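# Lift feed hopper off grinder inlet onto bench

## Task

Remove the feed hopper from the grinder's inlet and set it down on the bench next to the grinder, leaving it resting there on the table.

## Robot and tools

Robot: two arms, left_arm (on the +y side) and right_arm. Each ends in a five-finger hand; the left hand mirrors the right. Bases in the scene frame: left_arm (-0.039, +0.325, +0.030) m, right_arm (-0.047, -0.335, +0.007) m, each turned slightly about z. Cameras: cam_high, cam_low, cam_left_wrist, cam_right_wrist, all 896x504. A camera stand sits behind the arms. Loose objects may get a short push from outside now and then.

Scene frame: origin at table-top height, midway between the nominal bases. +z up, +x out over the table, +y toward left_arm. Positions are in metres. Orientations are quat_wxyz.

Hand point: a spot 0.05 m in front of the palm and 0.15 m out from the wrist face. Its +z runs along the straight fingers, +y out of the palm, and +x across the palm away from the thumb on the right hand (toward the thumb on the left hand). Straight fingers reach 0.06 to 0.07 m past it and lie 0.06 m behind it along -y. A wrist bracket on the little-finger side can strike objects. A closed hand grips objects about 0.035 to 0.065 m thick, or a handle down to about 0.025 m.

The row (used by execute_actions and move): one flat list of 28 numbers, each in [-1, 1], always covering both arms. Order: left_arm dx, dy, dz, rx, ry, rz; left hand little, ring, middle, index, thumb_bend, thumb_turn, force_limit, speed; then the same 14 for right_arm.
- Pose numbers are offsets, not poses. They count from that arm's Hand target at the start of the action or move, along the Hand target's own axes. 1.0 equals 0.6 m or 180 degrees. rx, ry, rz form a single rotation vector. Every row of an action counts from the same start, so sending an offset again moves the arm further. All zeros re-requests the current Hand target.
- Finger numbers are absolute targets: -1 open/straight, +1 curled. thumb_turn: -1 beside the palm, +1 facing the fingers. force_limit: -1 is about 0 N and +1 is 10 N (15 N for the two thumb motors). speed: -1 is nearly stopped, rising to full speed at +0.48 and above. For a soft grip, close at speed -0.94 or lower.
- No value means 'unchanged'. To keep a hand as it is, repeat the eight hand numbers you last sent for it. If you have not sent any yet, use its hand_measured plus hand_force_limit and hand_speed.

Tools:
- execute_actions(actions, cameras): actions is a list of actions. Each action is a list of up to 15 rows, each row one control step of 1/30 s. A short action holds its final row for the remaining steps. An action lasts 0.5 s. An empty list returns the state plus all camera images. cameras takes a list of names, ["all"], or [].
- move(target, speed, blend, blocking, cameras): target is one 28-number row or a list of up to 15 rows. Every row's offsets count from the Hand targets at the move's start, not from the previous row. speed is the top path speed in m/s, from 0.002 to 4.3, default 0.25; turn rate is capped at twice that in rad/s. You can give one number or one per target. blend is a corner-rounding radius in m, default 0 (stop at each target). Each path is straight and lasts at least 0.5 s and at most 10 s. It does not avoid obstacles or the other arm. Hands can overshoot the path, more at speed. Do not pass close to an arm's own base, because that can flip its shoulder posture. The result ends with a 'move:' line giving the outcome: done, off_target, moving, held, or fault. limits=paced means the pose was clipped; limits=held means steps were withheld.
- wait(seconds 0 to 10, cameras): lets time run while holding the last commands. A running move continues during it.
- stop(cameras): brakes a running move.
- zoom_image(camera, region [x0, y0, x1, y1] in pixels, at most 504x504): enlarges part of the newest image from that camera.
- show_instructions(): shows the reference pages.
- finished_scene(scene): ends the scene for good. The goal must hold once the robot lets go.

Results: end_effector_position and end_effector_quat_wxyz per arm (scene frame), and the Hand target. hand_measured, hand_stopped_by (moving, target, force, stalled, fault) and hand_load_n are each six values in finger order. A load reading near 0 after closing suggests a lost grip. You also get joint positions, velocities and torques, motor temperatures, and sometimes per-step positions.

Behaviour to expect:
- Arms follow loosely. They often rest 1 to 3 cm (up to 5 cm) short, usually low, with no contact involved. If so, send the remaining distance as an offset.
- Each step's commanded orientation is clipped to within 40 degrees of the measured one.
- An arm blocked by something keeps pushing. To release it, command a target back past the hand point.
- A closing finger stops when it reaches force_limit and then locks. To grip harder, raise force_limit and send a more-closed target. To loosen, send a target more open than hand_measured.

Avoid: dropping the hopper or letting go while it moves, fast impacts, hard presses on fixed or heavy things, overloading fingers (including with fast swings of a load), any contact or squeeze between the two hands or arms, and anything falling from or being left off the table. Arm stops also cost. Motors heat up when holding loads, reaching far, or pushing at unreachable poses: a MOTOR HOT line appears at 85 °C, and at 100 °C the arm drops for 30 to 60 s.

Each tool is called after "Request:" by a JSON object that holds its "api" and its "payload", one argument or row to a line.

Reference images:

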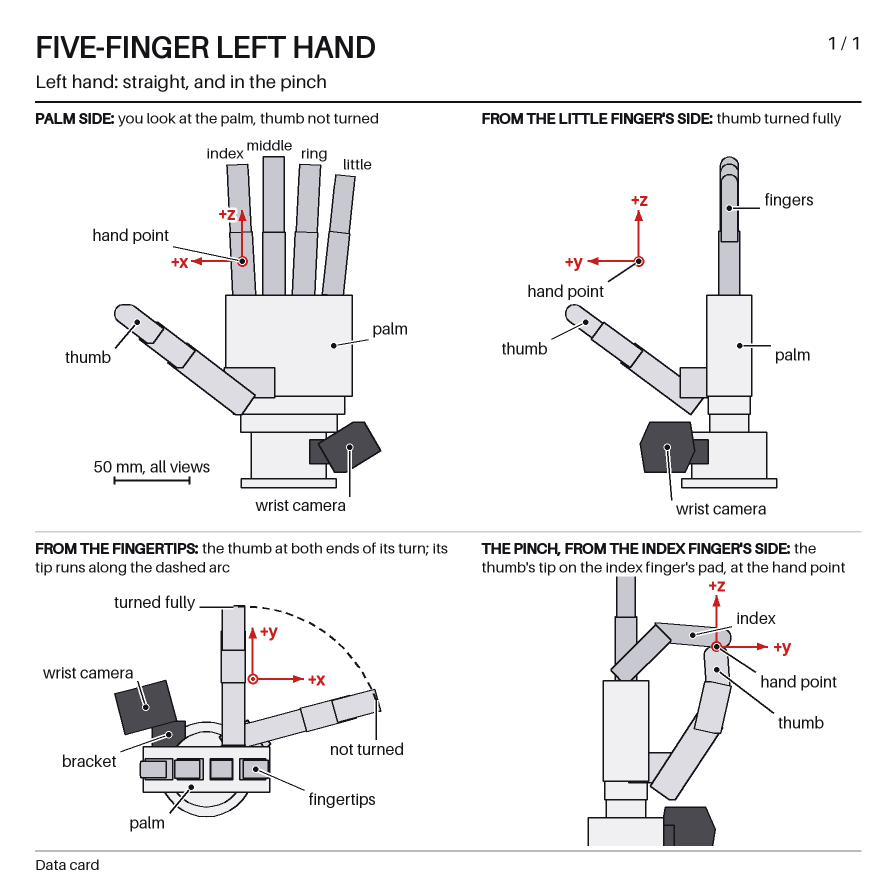

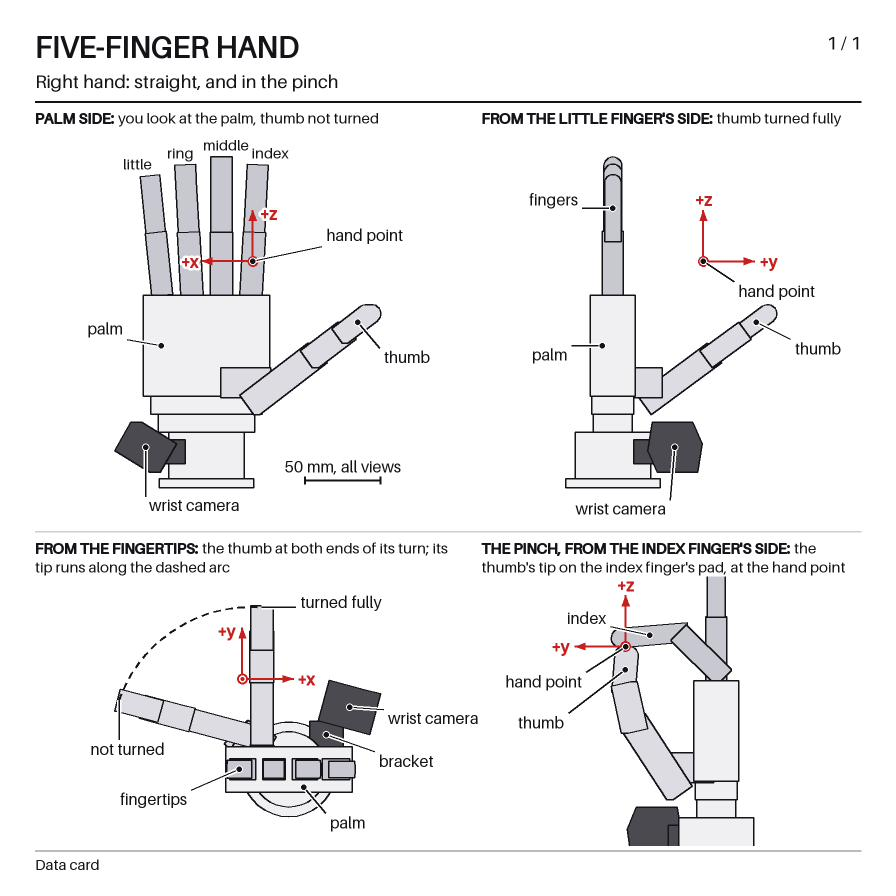

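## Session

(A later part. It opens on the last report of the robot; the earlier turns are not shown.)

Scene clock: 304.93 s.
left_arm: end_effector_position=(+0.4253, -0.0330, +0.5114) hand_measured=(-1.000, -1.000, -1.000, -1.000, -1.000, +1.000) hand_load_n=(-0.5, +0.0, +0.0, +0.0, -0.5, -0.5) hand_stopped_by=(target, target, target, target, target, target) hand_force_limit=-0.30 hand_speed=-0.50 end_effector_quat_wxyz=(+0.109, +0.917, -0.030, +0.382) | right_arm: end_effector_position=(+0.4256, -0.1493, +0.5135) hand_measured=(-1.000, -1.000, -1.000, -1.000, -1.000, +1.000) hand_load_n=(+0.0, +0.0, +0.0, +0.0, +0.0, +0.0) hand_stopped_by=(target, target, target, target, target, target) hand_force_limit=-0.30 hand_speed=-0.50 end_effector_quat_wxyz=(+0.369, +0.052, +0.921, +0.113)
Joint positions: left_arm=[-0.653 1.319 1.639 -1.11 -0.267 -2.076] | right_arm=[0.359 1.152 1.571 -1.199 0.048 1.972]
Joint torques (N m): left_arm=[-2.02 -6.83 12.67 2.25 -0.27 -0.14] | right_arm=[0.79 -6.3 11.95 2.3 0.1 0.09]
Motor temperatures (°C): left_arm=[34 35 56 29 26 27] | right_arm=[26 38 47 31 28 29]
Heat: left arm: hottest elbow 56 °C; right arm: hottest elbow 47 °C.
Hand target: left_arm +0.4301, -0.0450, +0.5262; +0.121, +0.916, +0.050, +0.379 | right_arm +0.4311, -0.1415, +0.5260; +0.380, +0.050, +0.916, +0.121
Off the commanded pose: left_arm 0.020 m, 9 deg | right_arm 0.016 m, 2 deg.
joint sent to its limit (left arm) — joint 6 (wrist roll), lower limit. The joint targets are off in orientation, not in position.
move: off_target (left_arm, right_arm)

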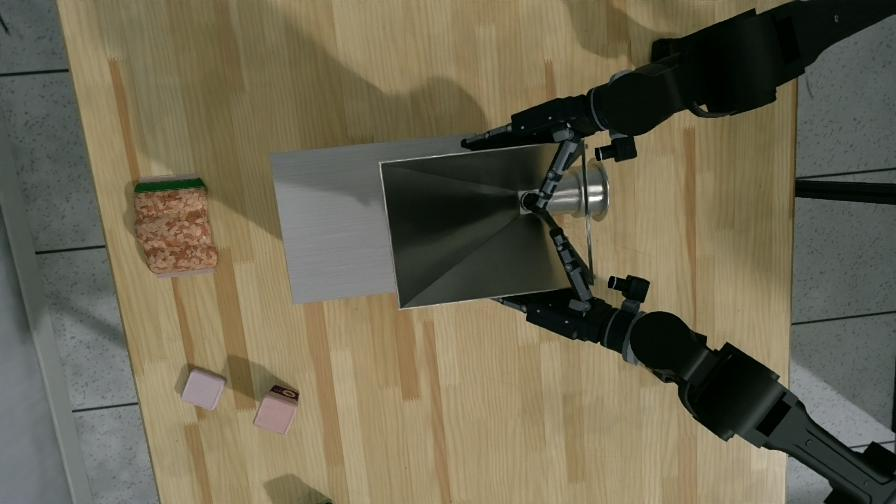

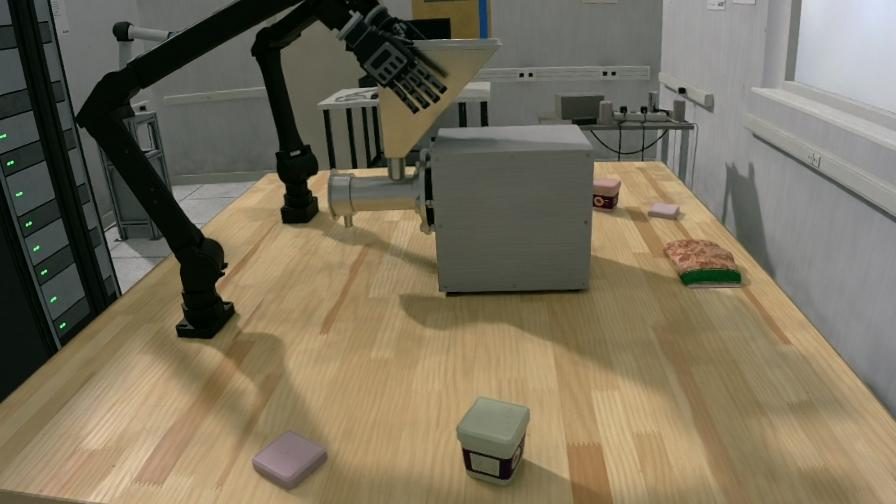

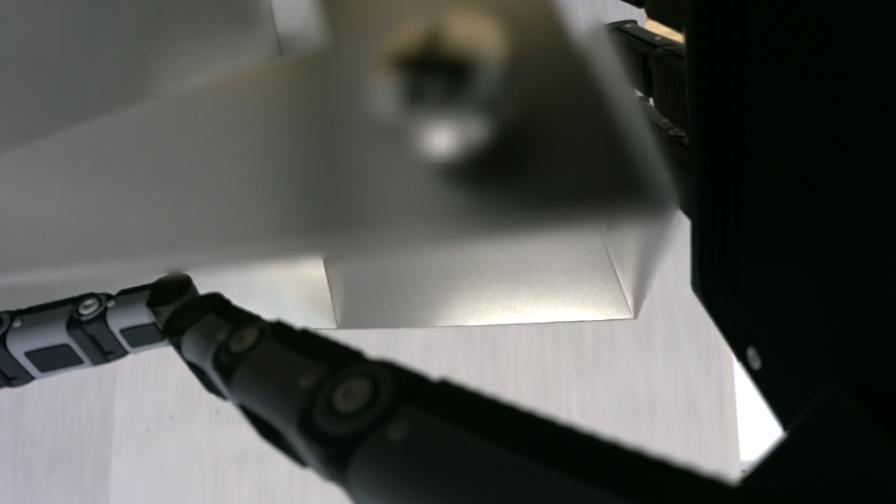

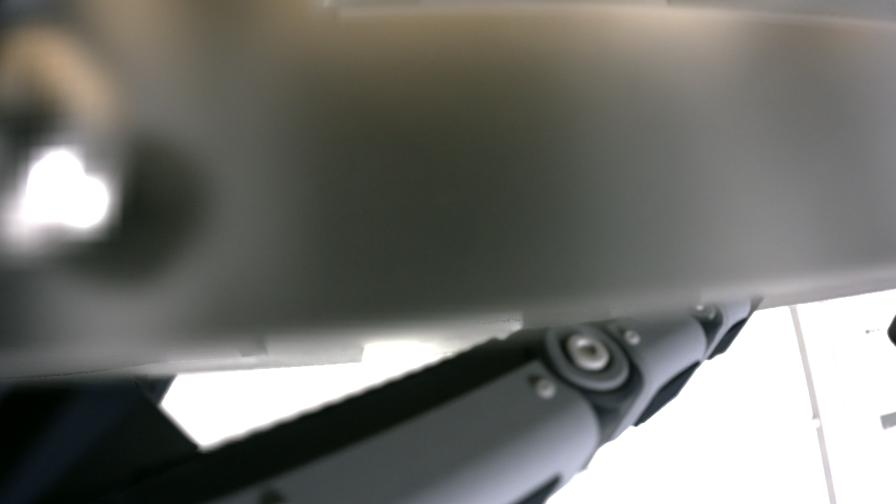

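Request:
{"api": "move", "payload": {
  "target": [0,0,0,0,0,0,-1,-1,-1,-1,0,1,-0.3,-0.5,0,0,0,0,0,0,-1,-1,-1,-1,0,1,-0.3,-0.5],
  "speed": 0.08,
  "cameras": ["all"]
}}

Scene clock: 309.07 s.
left_arm: end_effector_position=(+0.4253, -0.0330, +0.5114) hand_measured=(-1.000, -1.000, -1.000, -1.000, +0.000, +1.000) hand_load_n=(+0.0, +0.5, +0.0, +0.0, +0.0, +0.0) hand_stopped_by=(target, target, target, target, target, target) hand_force_limit=-0.30 hand_speed=-0.50 end_effector_quat_wxyz=(+0.109, +0.917, -0.030, +0.382) | right_arm: end_effector_position=(+0.4256, -0.1493, +0.5135) hand_measured=(-1.000, -1.000, -1.000, -1.000, +0.000, +1.000) hand_load_n=(+0.0, +0.0, +0.0, +0.0, +0.0, +0.0) hand_stopped_by=(target, target, target, target, target, target) hand_force_limit=-0.30 hand_speed=-0.50 end_effector_quat_wxyz=(+0.369, +0.052, +0.921, +0.113)
Joint positions: left_arm=[-0.653 1.319 1.639 -1.11 -0.267 -2.076] | right_arm=[0.359 1.152 1.571 -1.199 0.048 1.972]
Joint torques (N m): left_arm=[-2.08 -6.83 12.67 2.25 -0.27 -0.13] | right_arm=[0.56 -6.3 11.93 2.33 0.09 0.09]
Motor temperatures (°C): left_arm=[34 35 56 29 26 27] | right_arm=[26 38 46 31 28 29]
Heat: left arm: hottest elbow 56 °C; right arm: hottest elbow 46 °C.
Hand target: left_arm +0.4301, -0.0450, +0.5262; +0.121, +0.916, +0.050, +0.379 | right_arm +0.4311, -0.1415, +0.5260; +0.380, +0.050, +0.916, +0.121
Off the commanded pose: left_arm 0.020 m, 9 deg | right_arm 0.016 m, 2 deg.
joint sent to its limit (left arm) — joint 6 (wrist roll), lower limit. The joint targets are off in orientation, not in position.
move: off_target (left_arm, right_arm)

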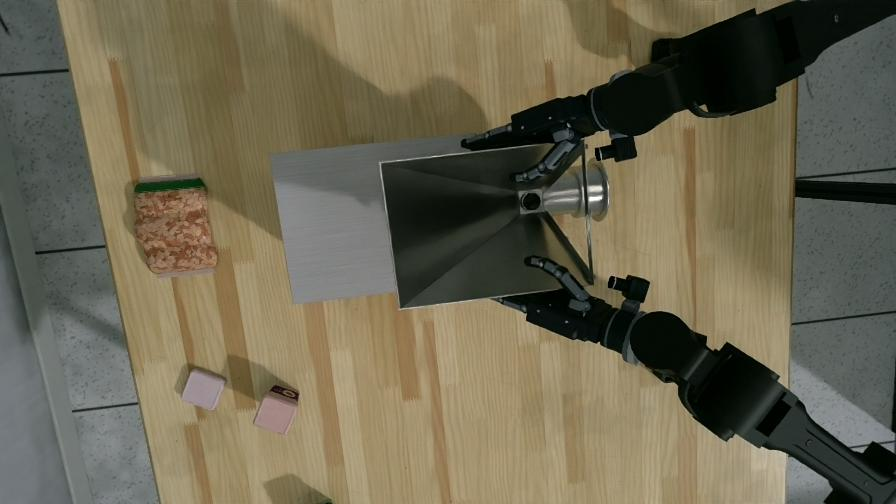

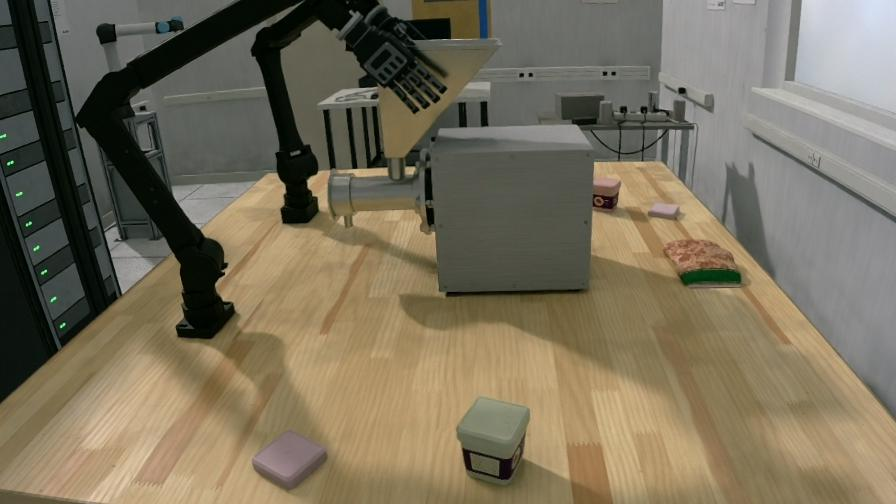

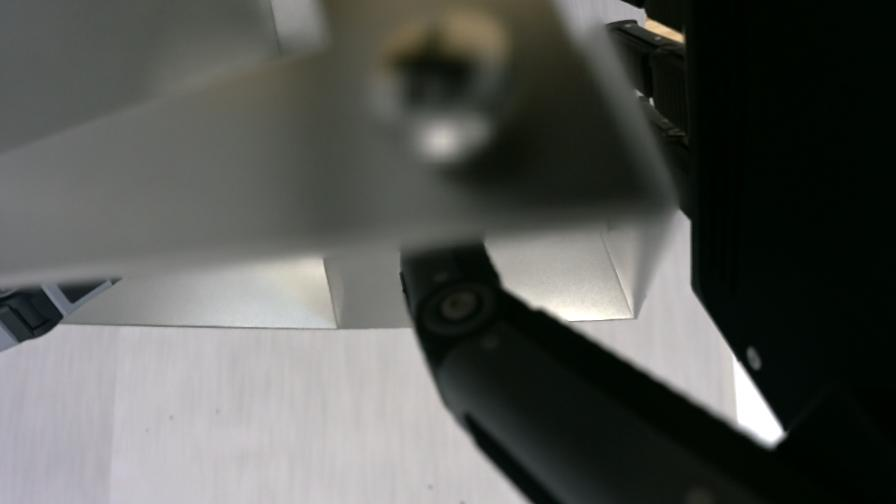

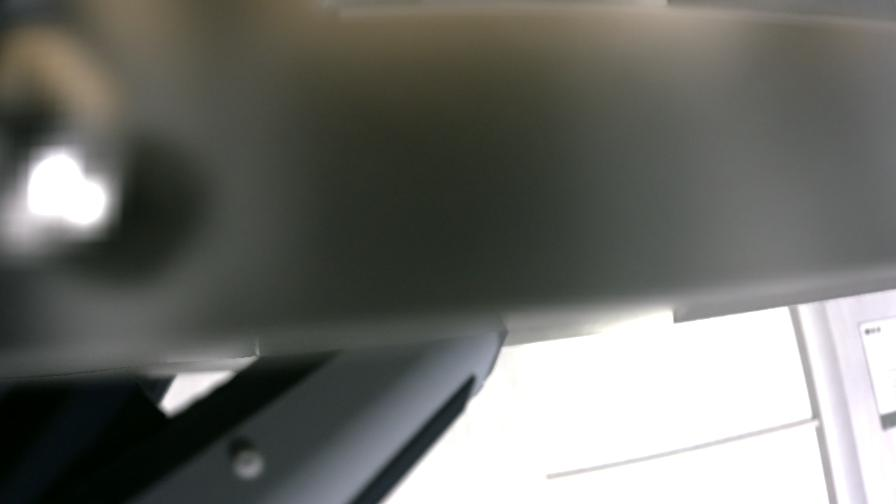

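Request:
{"api": "move", "payload": {
  "target": [-0.0092,0.0483,0.0092,0,0,0,-1,-1,-1,-1,0,1,-0.3,-0.5,0.0076,0.0403,0.0076,0,0,0,-1,-1,-1,-1,0,1,-0.3,-0.5],
  "speed": 0.04,
  "cameras": ["cam_high","cam_left_wrist","cam_right_wrist"]
}}

Request:
{"api": "zoom_image", "payload": {
  "camera": "cam_high",
  "region": [440, 110, 680, 330]
}}

Scene clock: 314.17 s.
left_arm: end_effector_position=(+0.4297, -0.0483, +0.5037) hand_measured=(-1.000, -1.000, -1.000, -1.000, +0.000, +1.000) hand_load_n=(+0.0, +0.0, +0.0, +0.0, +0.0, +0.0) hand_stopped_by=(target, target, target, target, target, target) hand_force_limit=-0.30 hand_speed=-0.50 end_effector_quat_wxyz=(+0.099, +0.918, -0.032, +0.384) | right_arm: end_effector_position=(+0.4267, -0.1409, +0.5166) hand_measured=(-1.000, -1.000, -1.000, -1.000, +0.000, +1.000) hand_load_n=(+0.0, +0.0, +0.0, +0.0, +0.0, +0.0) hand_stopped_by=(target, target, target, target, target, target) hand_force_limit=-0.30 hand_speed=-0.50 end_effector_quat_wxyz=(+0.376, +0.066, +0.918, +0.105)
Joint positions: left_arm=[-0.68 1.352 1.654 -1.104 -0.302 -2.086] | right_arm=[0.403 1.157 1.578 -1.196 0.11 2.022]
Joint torques (N m): left_arm=[-3.31 -6.71 14.3 2.48 0.25 -0.05] | right_arm=[2.73 -4.84 12.68 2.14 -0.27 0.06]
Motor temperatures (°C): left_arm=[34 35 56 29 26 27] | right_arm=[26 38 46 31 28 29]
Heat: left arm: hottest elbow 56 °C; right arm: hottest elbow 46 °C.
Hand target: left_arm +0.4303, -0.0750, +0.5261; +0.121, +0.916, +0.050, +0.379 | right_arm +0.4311, -0.1165, +0.5261; +0.380, +0.050, +0.916, +0.121
Off the commanded pose: left_arm 0.035 m, 10 deg | right_arm 0.027 m, 3 deg.
joint sent to its limit (left arm) — joint 6 (wrist roll), lower limit. The joint targets are off in orientation, not in position.
move: off_target (left_arm, right_arm)
Images, in order (width x height): cam_high 896x504, cam_left_wrist 896x504, cam_right_wrist 896x504.

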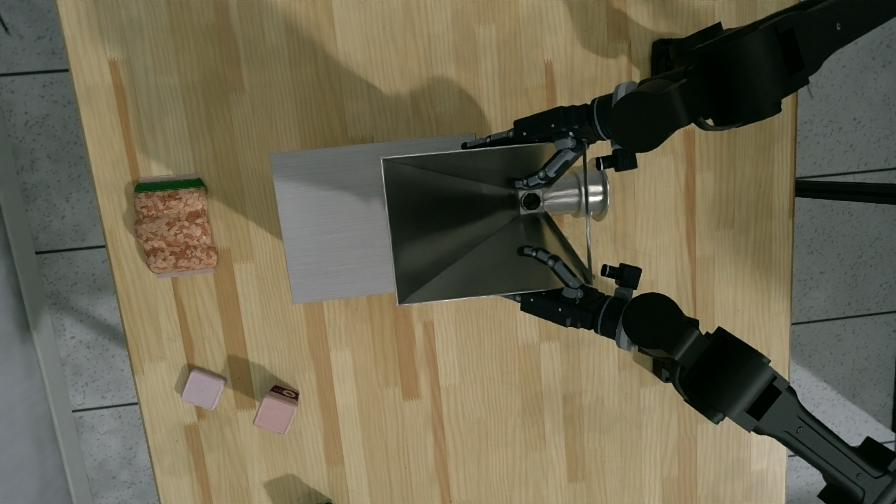

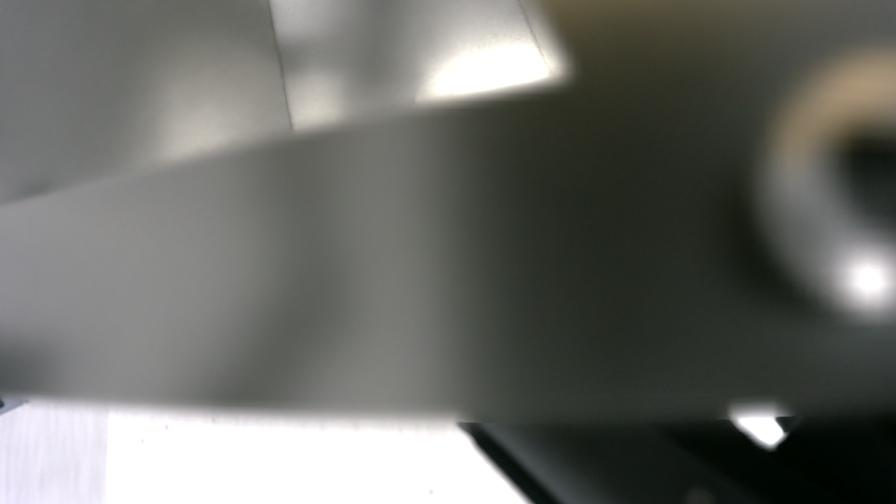

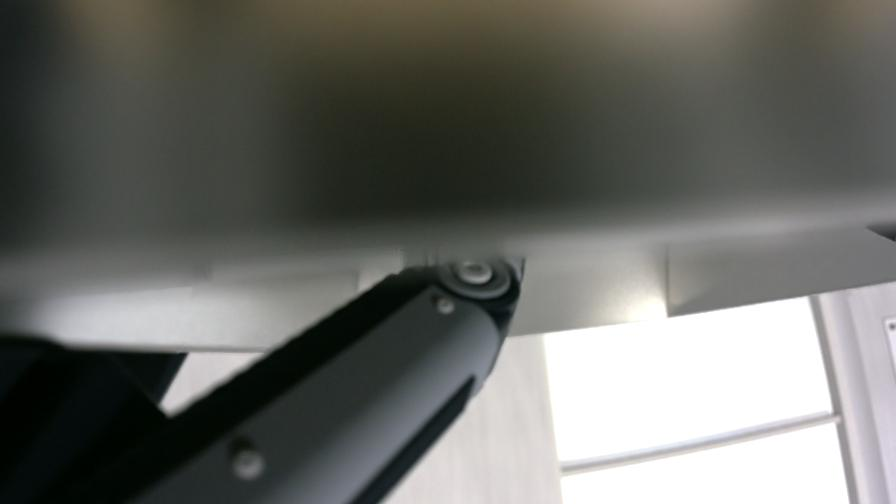

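Scaled by 2.100 from the camera's 896x504 image, which has a finer 1280x720 frame.

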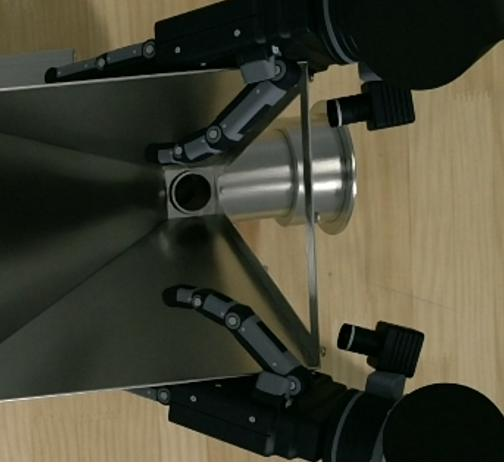

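Request:
{"api": "move", "payload": {
  "target": [0,0,0,0,0,0,-1,-1,-1,-1,1,1,-0.3,-0.9,0,0,0,0,0,0,-1,-1,-1,-1,1,1,-0.3,-0.9],
  "speed": 0.04,
  "cameras": ["cam_high","cam_left_wrist","cam_right_wrist"]
}}

Request:
{"api": "zoom_image", "payload": {
  "camera": "cam_high",
  "region": [440, 110, 680, 330]
}}

Scene clock: 323.63 s.
left_arm: end_effector_position=(+0.4306, -0.0489, +0.5034) hand_measured=(-1.000, -1.000, -1.000, -1.000, +0.596, +1.000) hand_load_n=(+0.0, +0.0, +0.0, +0.0, +5.5, +1.5) hand_stopped_by=(target, target, target, target, force, target) hand_force_limit=-0.30 hand_speed=-0.90 end_effector_quat_wxyz=(+0.099, +0.918, -0.032, +0.384) | right_arm: end_effector_position=(+0.4258, -0.1393, +0.5164) hand_measured=(-1.000, -1.000, -1.000, -1.000, +0.616, +1.000) hand_load_n=(+0.0, +0.0, +0.0, +0.0, +4.5, +0.5) hand_stopped_by=(target, target, target, target, force, target) hand_force_limit=-0.30 hand_speed=-0.90 end_effector_quat_wxyz=(+0.376, +0.062, +0.919, +0.106)
Joint positions: left_arm=[-0.68 1.354 1.655 -1.103 -0.302 -2.086] | right_arm=[0.404 1.157 1.578 -1.196 0.104 2.015]
Joint torques (N m): left_arm=[-3.37 -6.89 14.23 2.41 0.26 -0.05] | right_arm=[2.67 -4.78 12.67 2.18 -0.09 0.14]
Heat: left arm: hottest elbow 54 °C; right arm: hottest elbow 45 °C.
Hand target: left_arm +0.4302, -0.0750, +0.5262; +0.121, +0.916, +0.050, +0.379 | right_arm +0.4311, -0.1165, +0.5261; +0.380, +0.050, +0.916, +0.121
Off the commanded pose: left_arm 0.035 m, 10 deg | right_arm 0.025 m, 2 deg.
joint sent to its limit (left arm) — joint 6 (wrist roll), lower limit. The joint targets are off in orientation, not in position.
move: off_target (left_arm, right_arm)
Images, in order (width x height): cam_high 896x504, cam_left_wrist 896x504, cam_right_wrist 896x504.

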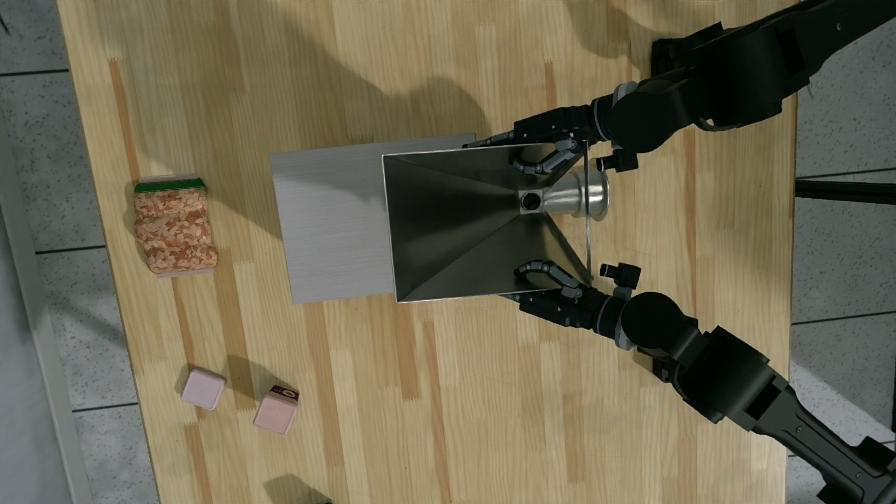

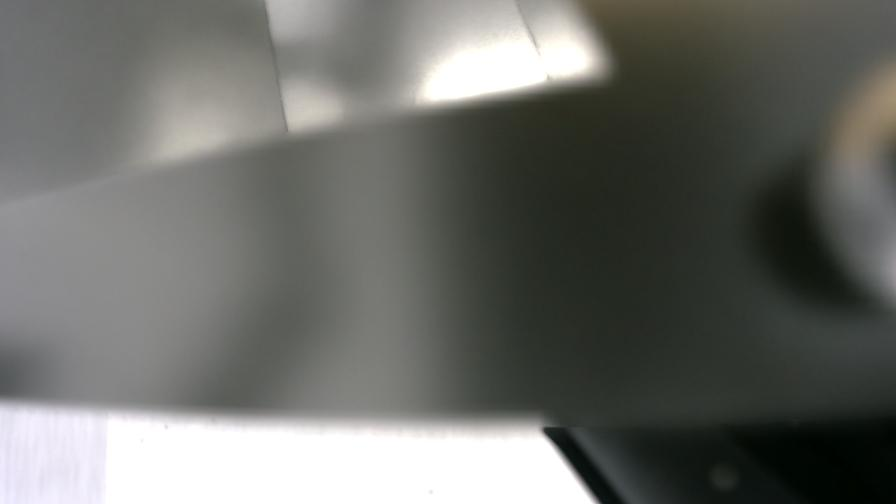

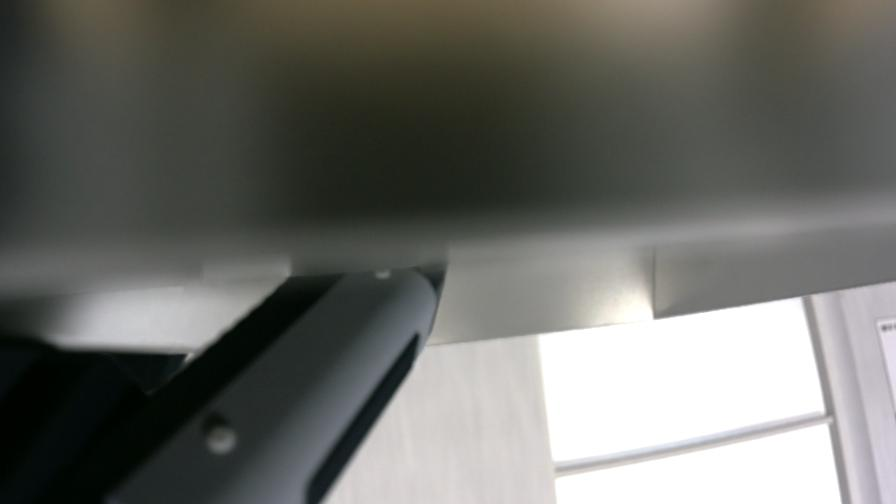

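Scaled by 2.100 from the camera's 896x504 image, which has a finer 1280x720 frame.

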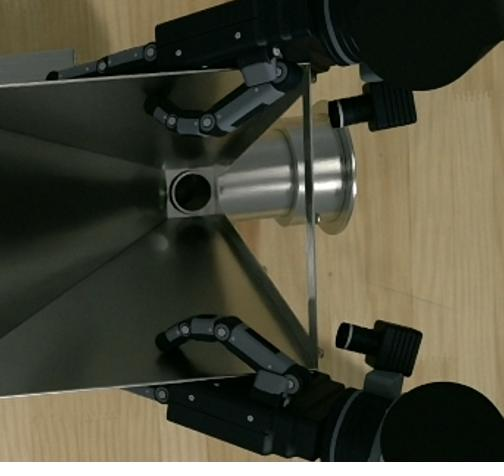

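Request:
{"api": "move", "payload": {
  "target": [0,0,0,0,0,0,0.3,0.3,0.3,0.3,1,1,-0.6,-0.92,0,0,0,0,0,0,0.3,0.3,0.3,0.3,1,1,-0.6,-0.92],
  "speed": 0.04,
  "cameras": ["cam_high","cam_low"]
}}

Request:
{"api": "zoom_image", "payload": {
  "camera": "cam_low",
  "region": [340, 0, 520, 150]
}}

Scene clock: 329.13 s.
left_arm: end_effector_position=(+0.4310, -0.0485, +0.5032) hand_measured=(-0.620, -0.732, -0.816, -0.860, +0.596, +1.000) hand_load_n=(+2.5, +4.0, +2.0, +0.5, +7.0, +2.0) hand_stopped_by=(force, force, force, force, force, target) hand_force_limit=-0.60 hand_speed=-0.92 end_effector_quat_wxyz=(+0.098, +0.917, -0.032, +0.384) | right_arm: end_effector_position=(+0.4257, -0.1393, +0.5162) hand_measured=(-0.726, -0.762, -0.784, -0.762, +0.616, +1.000) hand_load_n=(+3.0, +2.0, +0.0, +3.0, +5.0, +1.0) hand_stopped_by=(force, force, force, force, force, target) hand_force_limit=-0.60 hand_speed=-0.92 end_effector_quat_wxyz=(+0.377, +0.060, +0.919, +0.103)
Joint positions: left_arm=[-0.68 1.355 1.655 -1.103 -0.305 -2.086] | right_arm=[0.406 1.157 1.578 -1.196 0.109 2.011]
Joint torques (N m): left_arm=[-3.31 -6.95 14.22 2.41 0.38 -0.05] | right_arm=[2.78 -4.78 12.64 2.33 -0.26 0.17]
Motor temperatures (°C): left_arm=[34 35 55 29 26 27] | right_arm=[26 38 44 31 28 29]
Heat: left arm: hottest elbow 55 °C; right arm: hottest elbow 44 °C.
Hand target: left_arm +0.4302, -0.0750, +0.5262; +0.121, +0.916, +0.050, +0.379 | right_arm +0.4312, -0.1166, +0.5261; +0.380, +0.050, +0.916, +0.121
Off the commanded pose: left_arm 0.035 m, 10 deg | right_arm 0.025 m, 2 deg.
joint sent to its limit (left arm) — joint 6 (wrist roll), lower limit. The joint targets are off in orientation, not in position.
move: off_target (left_arm, right_arm)
Images, in order (width x height): cam_high 896x504, cam_low 896x504.

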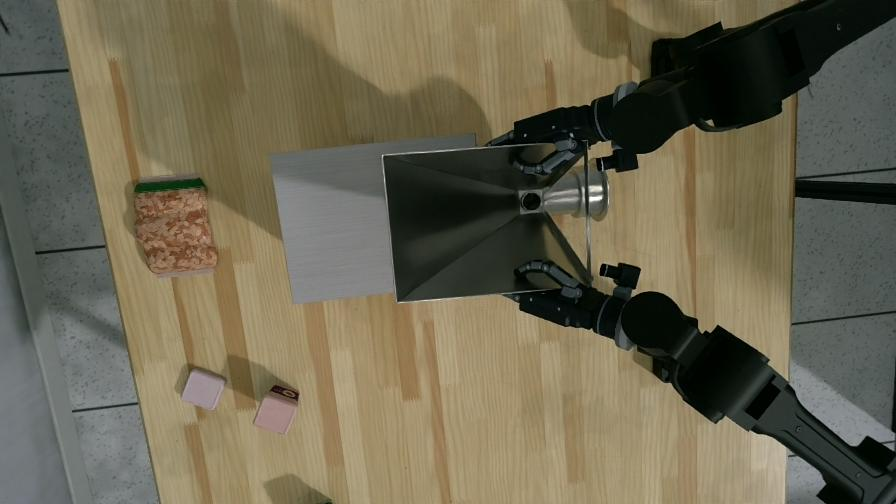

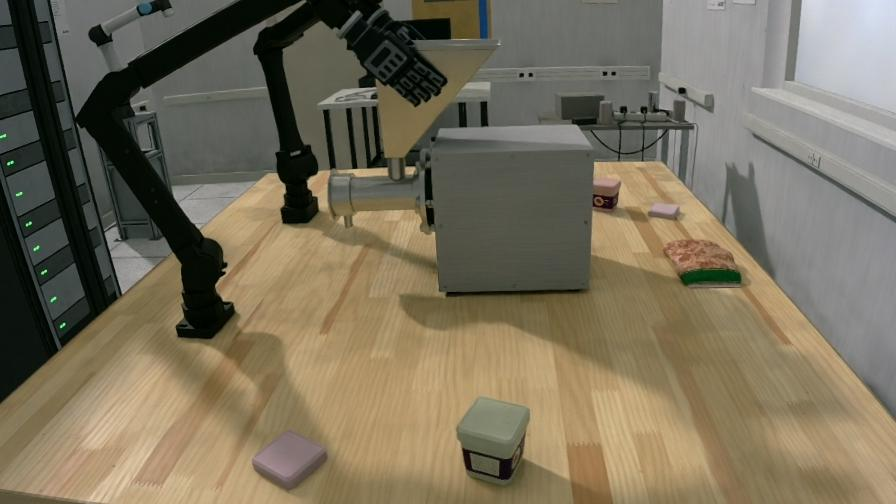

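Scaled by 2.800 from the camera's 896x504 image, which has a finer 1280x720 frame.

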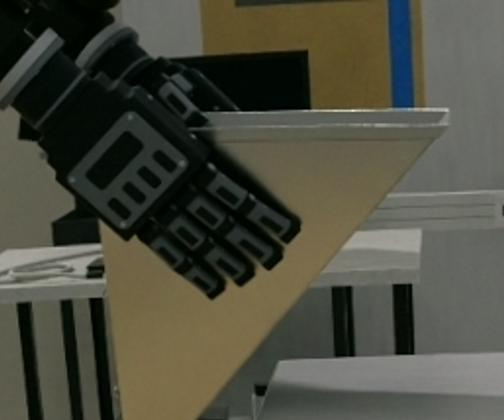

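Request:
{"api": "move", "payload": {
  "target": [0.0455,0.0173,-0.0455,0,0,0,0.3,0.3,0.3,0.3,1,1,-0.6,-0.92,-0.0455,0.0173,-0.0455,0,0,0,0.3,0.3,0.3,0.3,1,1,-0.6,-0.92],
  "speed": 0.04,
  "cameras": ["cam_high","cam_low"]
}}

Request:
{"api": "zoom_image", "payload": {
  "camera": "cam_low",
  "region": [340, 0, 520, 200]
}}

Scene clock: 335.93 s.
left_arm: end_effector_position=(+0.4330, -0.0501, +0.5031) hand_measured=(-0.620, -0.732, -0.814, -0.860, +0.594, +1.000) hand_load_n=(+0.0, +0.0, +0.0, +0.0, +16.0, +3.5) hand_stopped_by=(force, force, force, force, force, target) hand_force_limit=-0.60 hand_speed=-0.92 end_effector_quat_wxyz=(+0.081, +0.929, -0.037, +0.360) | right_arm: end_effector_position=(+0.4236, -0.1393, +0.5168) hand_measured=(-0.724, -0.762, -0.784, -0.762, +0.614, +1.000) hand_load_n=(+0.0, +0.0, +0.0, +1.0, +5.0, +1.0) hand_stopped_by=(force, force, force, force, force, target) hand_force_limit=-0.60 hand_speed=-0.92 end_effector_quat_wxyz=(+0.345, +0.050, +0.934, +0.085)
Joint positions: left_arm=[-0.678 1.4 1.739 -1.205 -0.299 -2.086] | right_arm=[0.406 1.205 1.67 -1.317 0.111 1.991]
Joint torques (N m): left_arm=[-3.19 -8.88 17.99 2.36 0.52 -0.05] | right_arm=[2.08 -6.53 17.26 2.66 -0.49 0.32]
Motor temperatures (°C): left_arm=[34 35 56 29 26 27] | right_arm=[26 38 44 31 28 29]
Heat: left arm: hottest elbow 56 °C; right arm: hottest elbow 44 °C.
Hand target: left_arm +0.4302, -0.0750, +0.5662; +0.121, +0.916, +0.050, +0.379 | right_arm +0.4311, -0.1165, +0.5659; +0.380, +0.050, +0.916, +0.121
Off the commanded pose: left_arm 0.068 m, 11 deg | right_arm 0.055 m, 6 deg.
joint sent to its limit (left arm) — joint 6 (wrist roll), lower limit. The joint targets are off in position and orientation.
move: off_target (left_arm, right_arm)
Images, in order (width x height): cam_high 896x504, cam_low 896x504.

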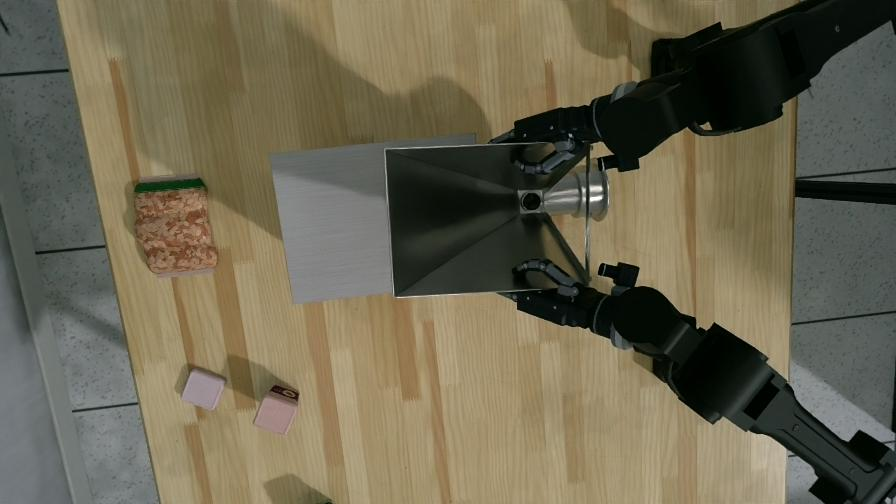

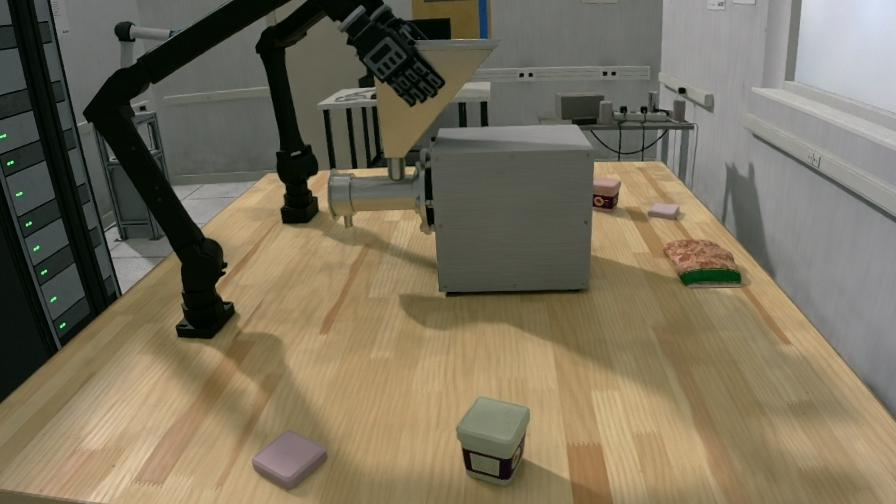

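Scaled by 2.520 from the camera's 896x504 image, which has a finer 1280x720 frame.

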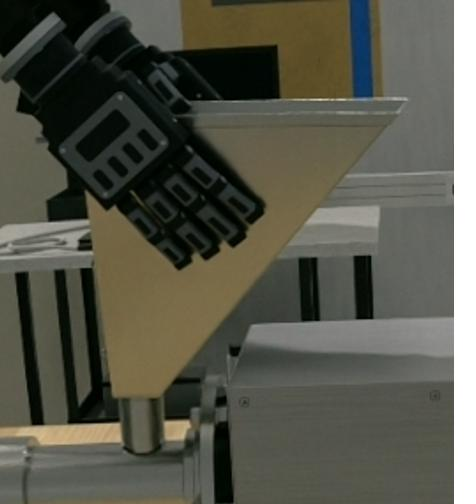

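Request:
{"api": "wait", "payload": {
  "seconds": 0.5,
  "cameras": ["all"]
}}

Request:
{"api": "zoom_image", "payload": {
  "camera": "cam_high",
  "region": [480, 110, 680, 310]
}}

Scene clock: 343.53 s.
left_arm: end_effector_position=(+0.4330, -0.0501, +0.5031) hand_measured=(-0.620, -0.732, -0.814, -0.860, +0.594, +1.000) hand_load_n=(+0.0, +0.0, +0.0, +0.0, +16.5, +3.5) hand_stopped_by=(force, force, force, force, force, target) hand_force_limit=-0.60 hand_speed=-0.92 end_effector_quat_wxyz=(+0.081, +0.929, -0.037, +0.360) | right_arm: end_effector_position=(+0.4236, -0.1393, +0.5168) hand_measured=(-0.724, -0.762, -0.784, -0.762, +0.614, +1.000) hand_load_n=(+0.0, +0.0, +0.0, +1.0, +5.0, +1.0) hand_stopped_by=(force, force, force, force, force, target) hand_force_limit=-0.60 hand_speed=-0.92 end_effector_quat_wxyz=(+0.345, +0.050, +0.934, +0.085)
Joint positions: left_arm=[-0.678 1.4 1.739 -1.205 -0.299 -2.086] | right_arm=[0.406 1.205 1.67 -1.317 0.111 1.991]
Joint torques (N m): left_arm=[-3.25 -8.94 17.98 2.37 0.52 -0.05] | right_arm=[2.26 -6.24 17.1 2.8 -0.48 0.33]
Motor temperatures (°C): left_arm=[34 35 59 29 26 27] | right_arm=[26 38 46 31 28 29]
Heat: left arm: hottest elbow 59 °C; right arm: hottest elbow 46 °C.
Hand target: left_arm +0.4302, -0.0750, +0.5663; +0.121, +0.916, +0.050, +0.379 | right_arm +0.4311, -0.1165, +0.5659; +0.380, +0.050, +0.916, +0.121
Off the commanded pose: left_arm 0.068 m, 11 deg | right_arm 0.055 m, 6 deg.
wait: 0.50 s; at rest from the start

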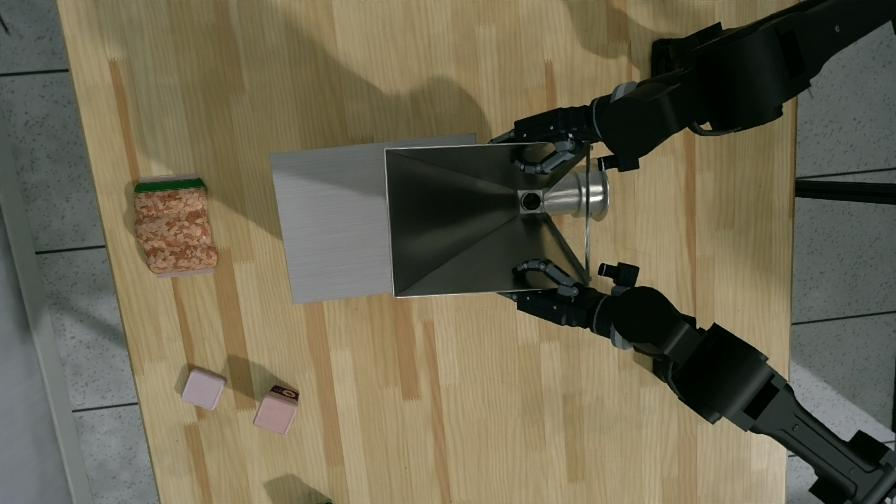

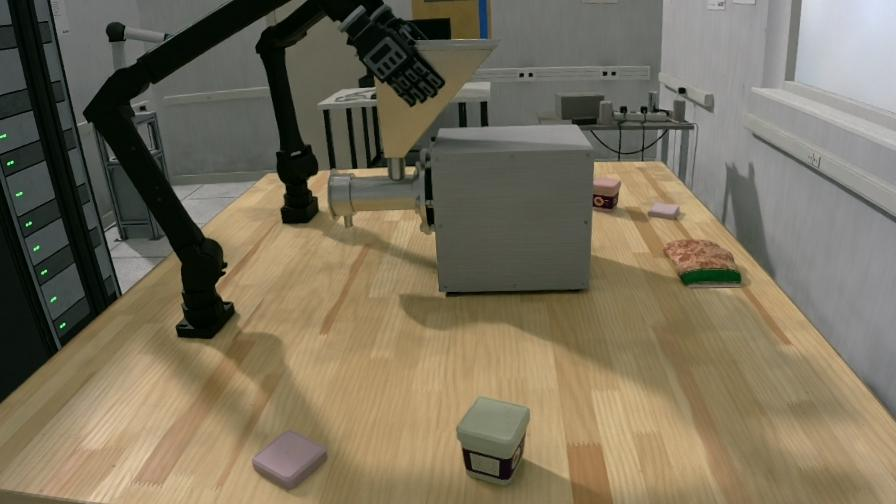

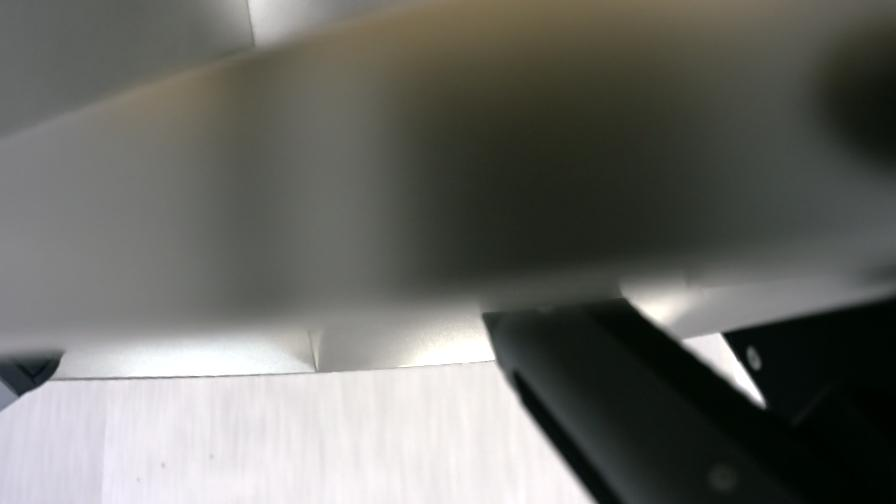

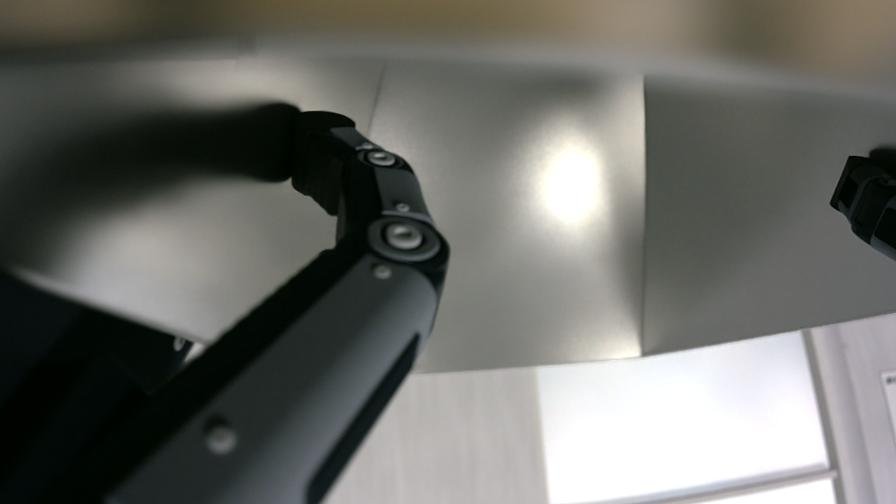

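Scaled by 2.520 from the camera's 896x504 image, which has a finer 1280x720 frame.

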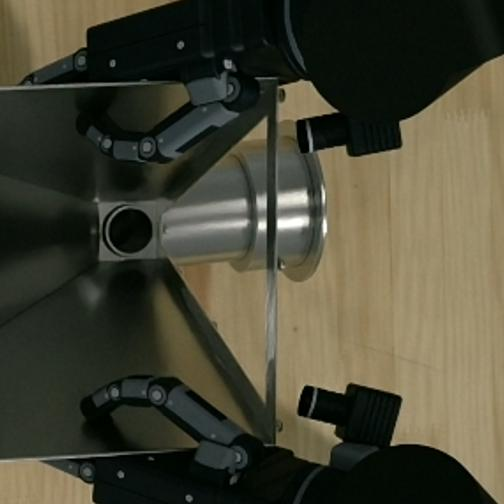

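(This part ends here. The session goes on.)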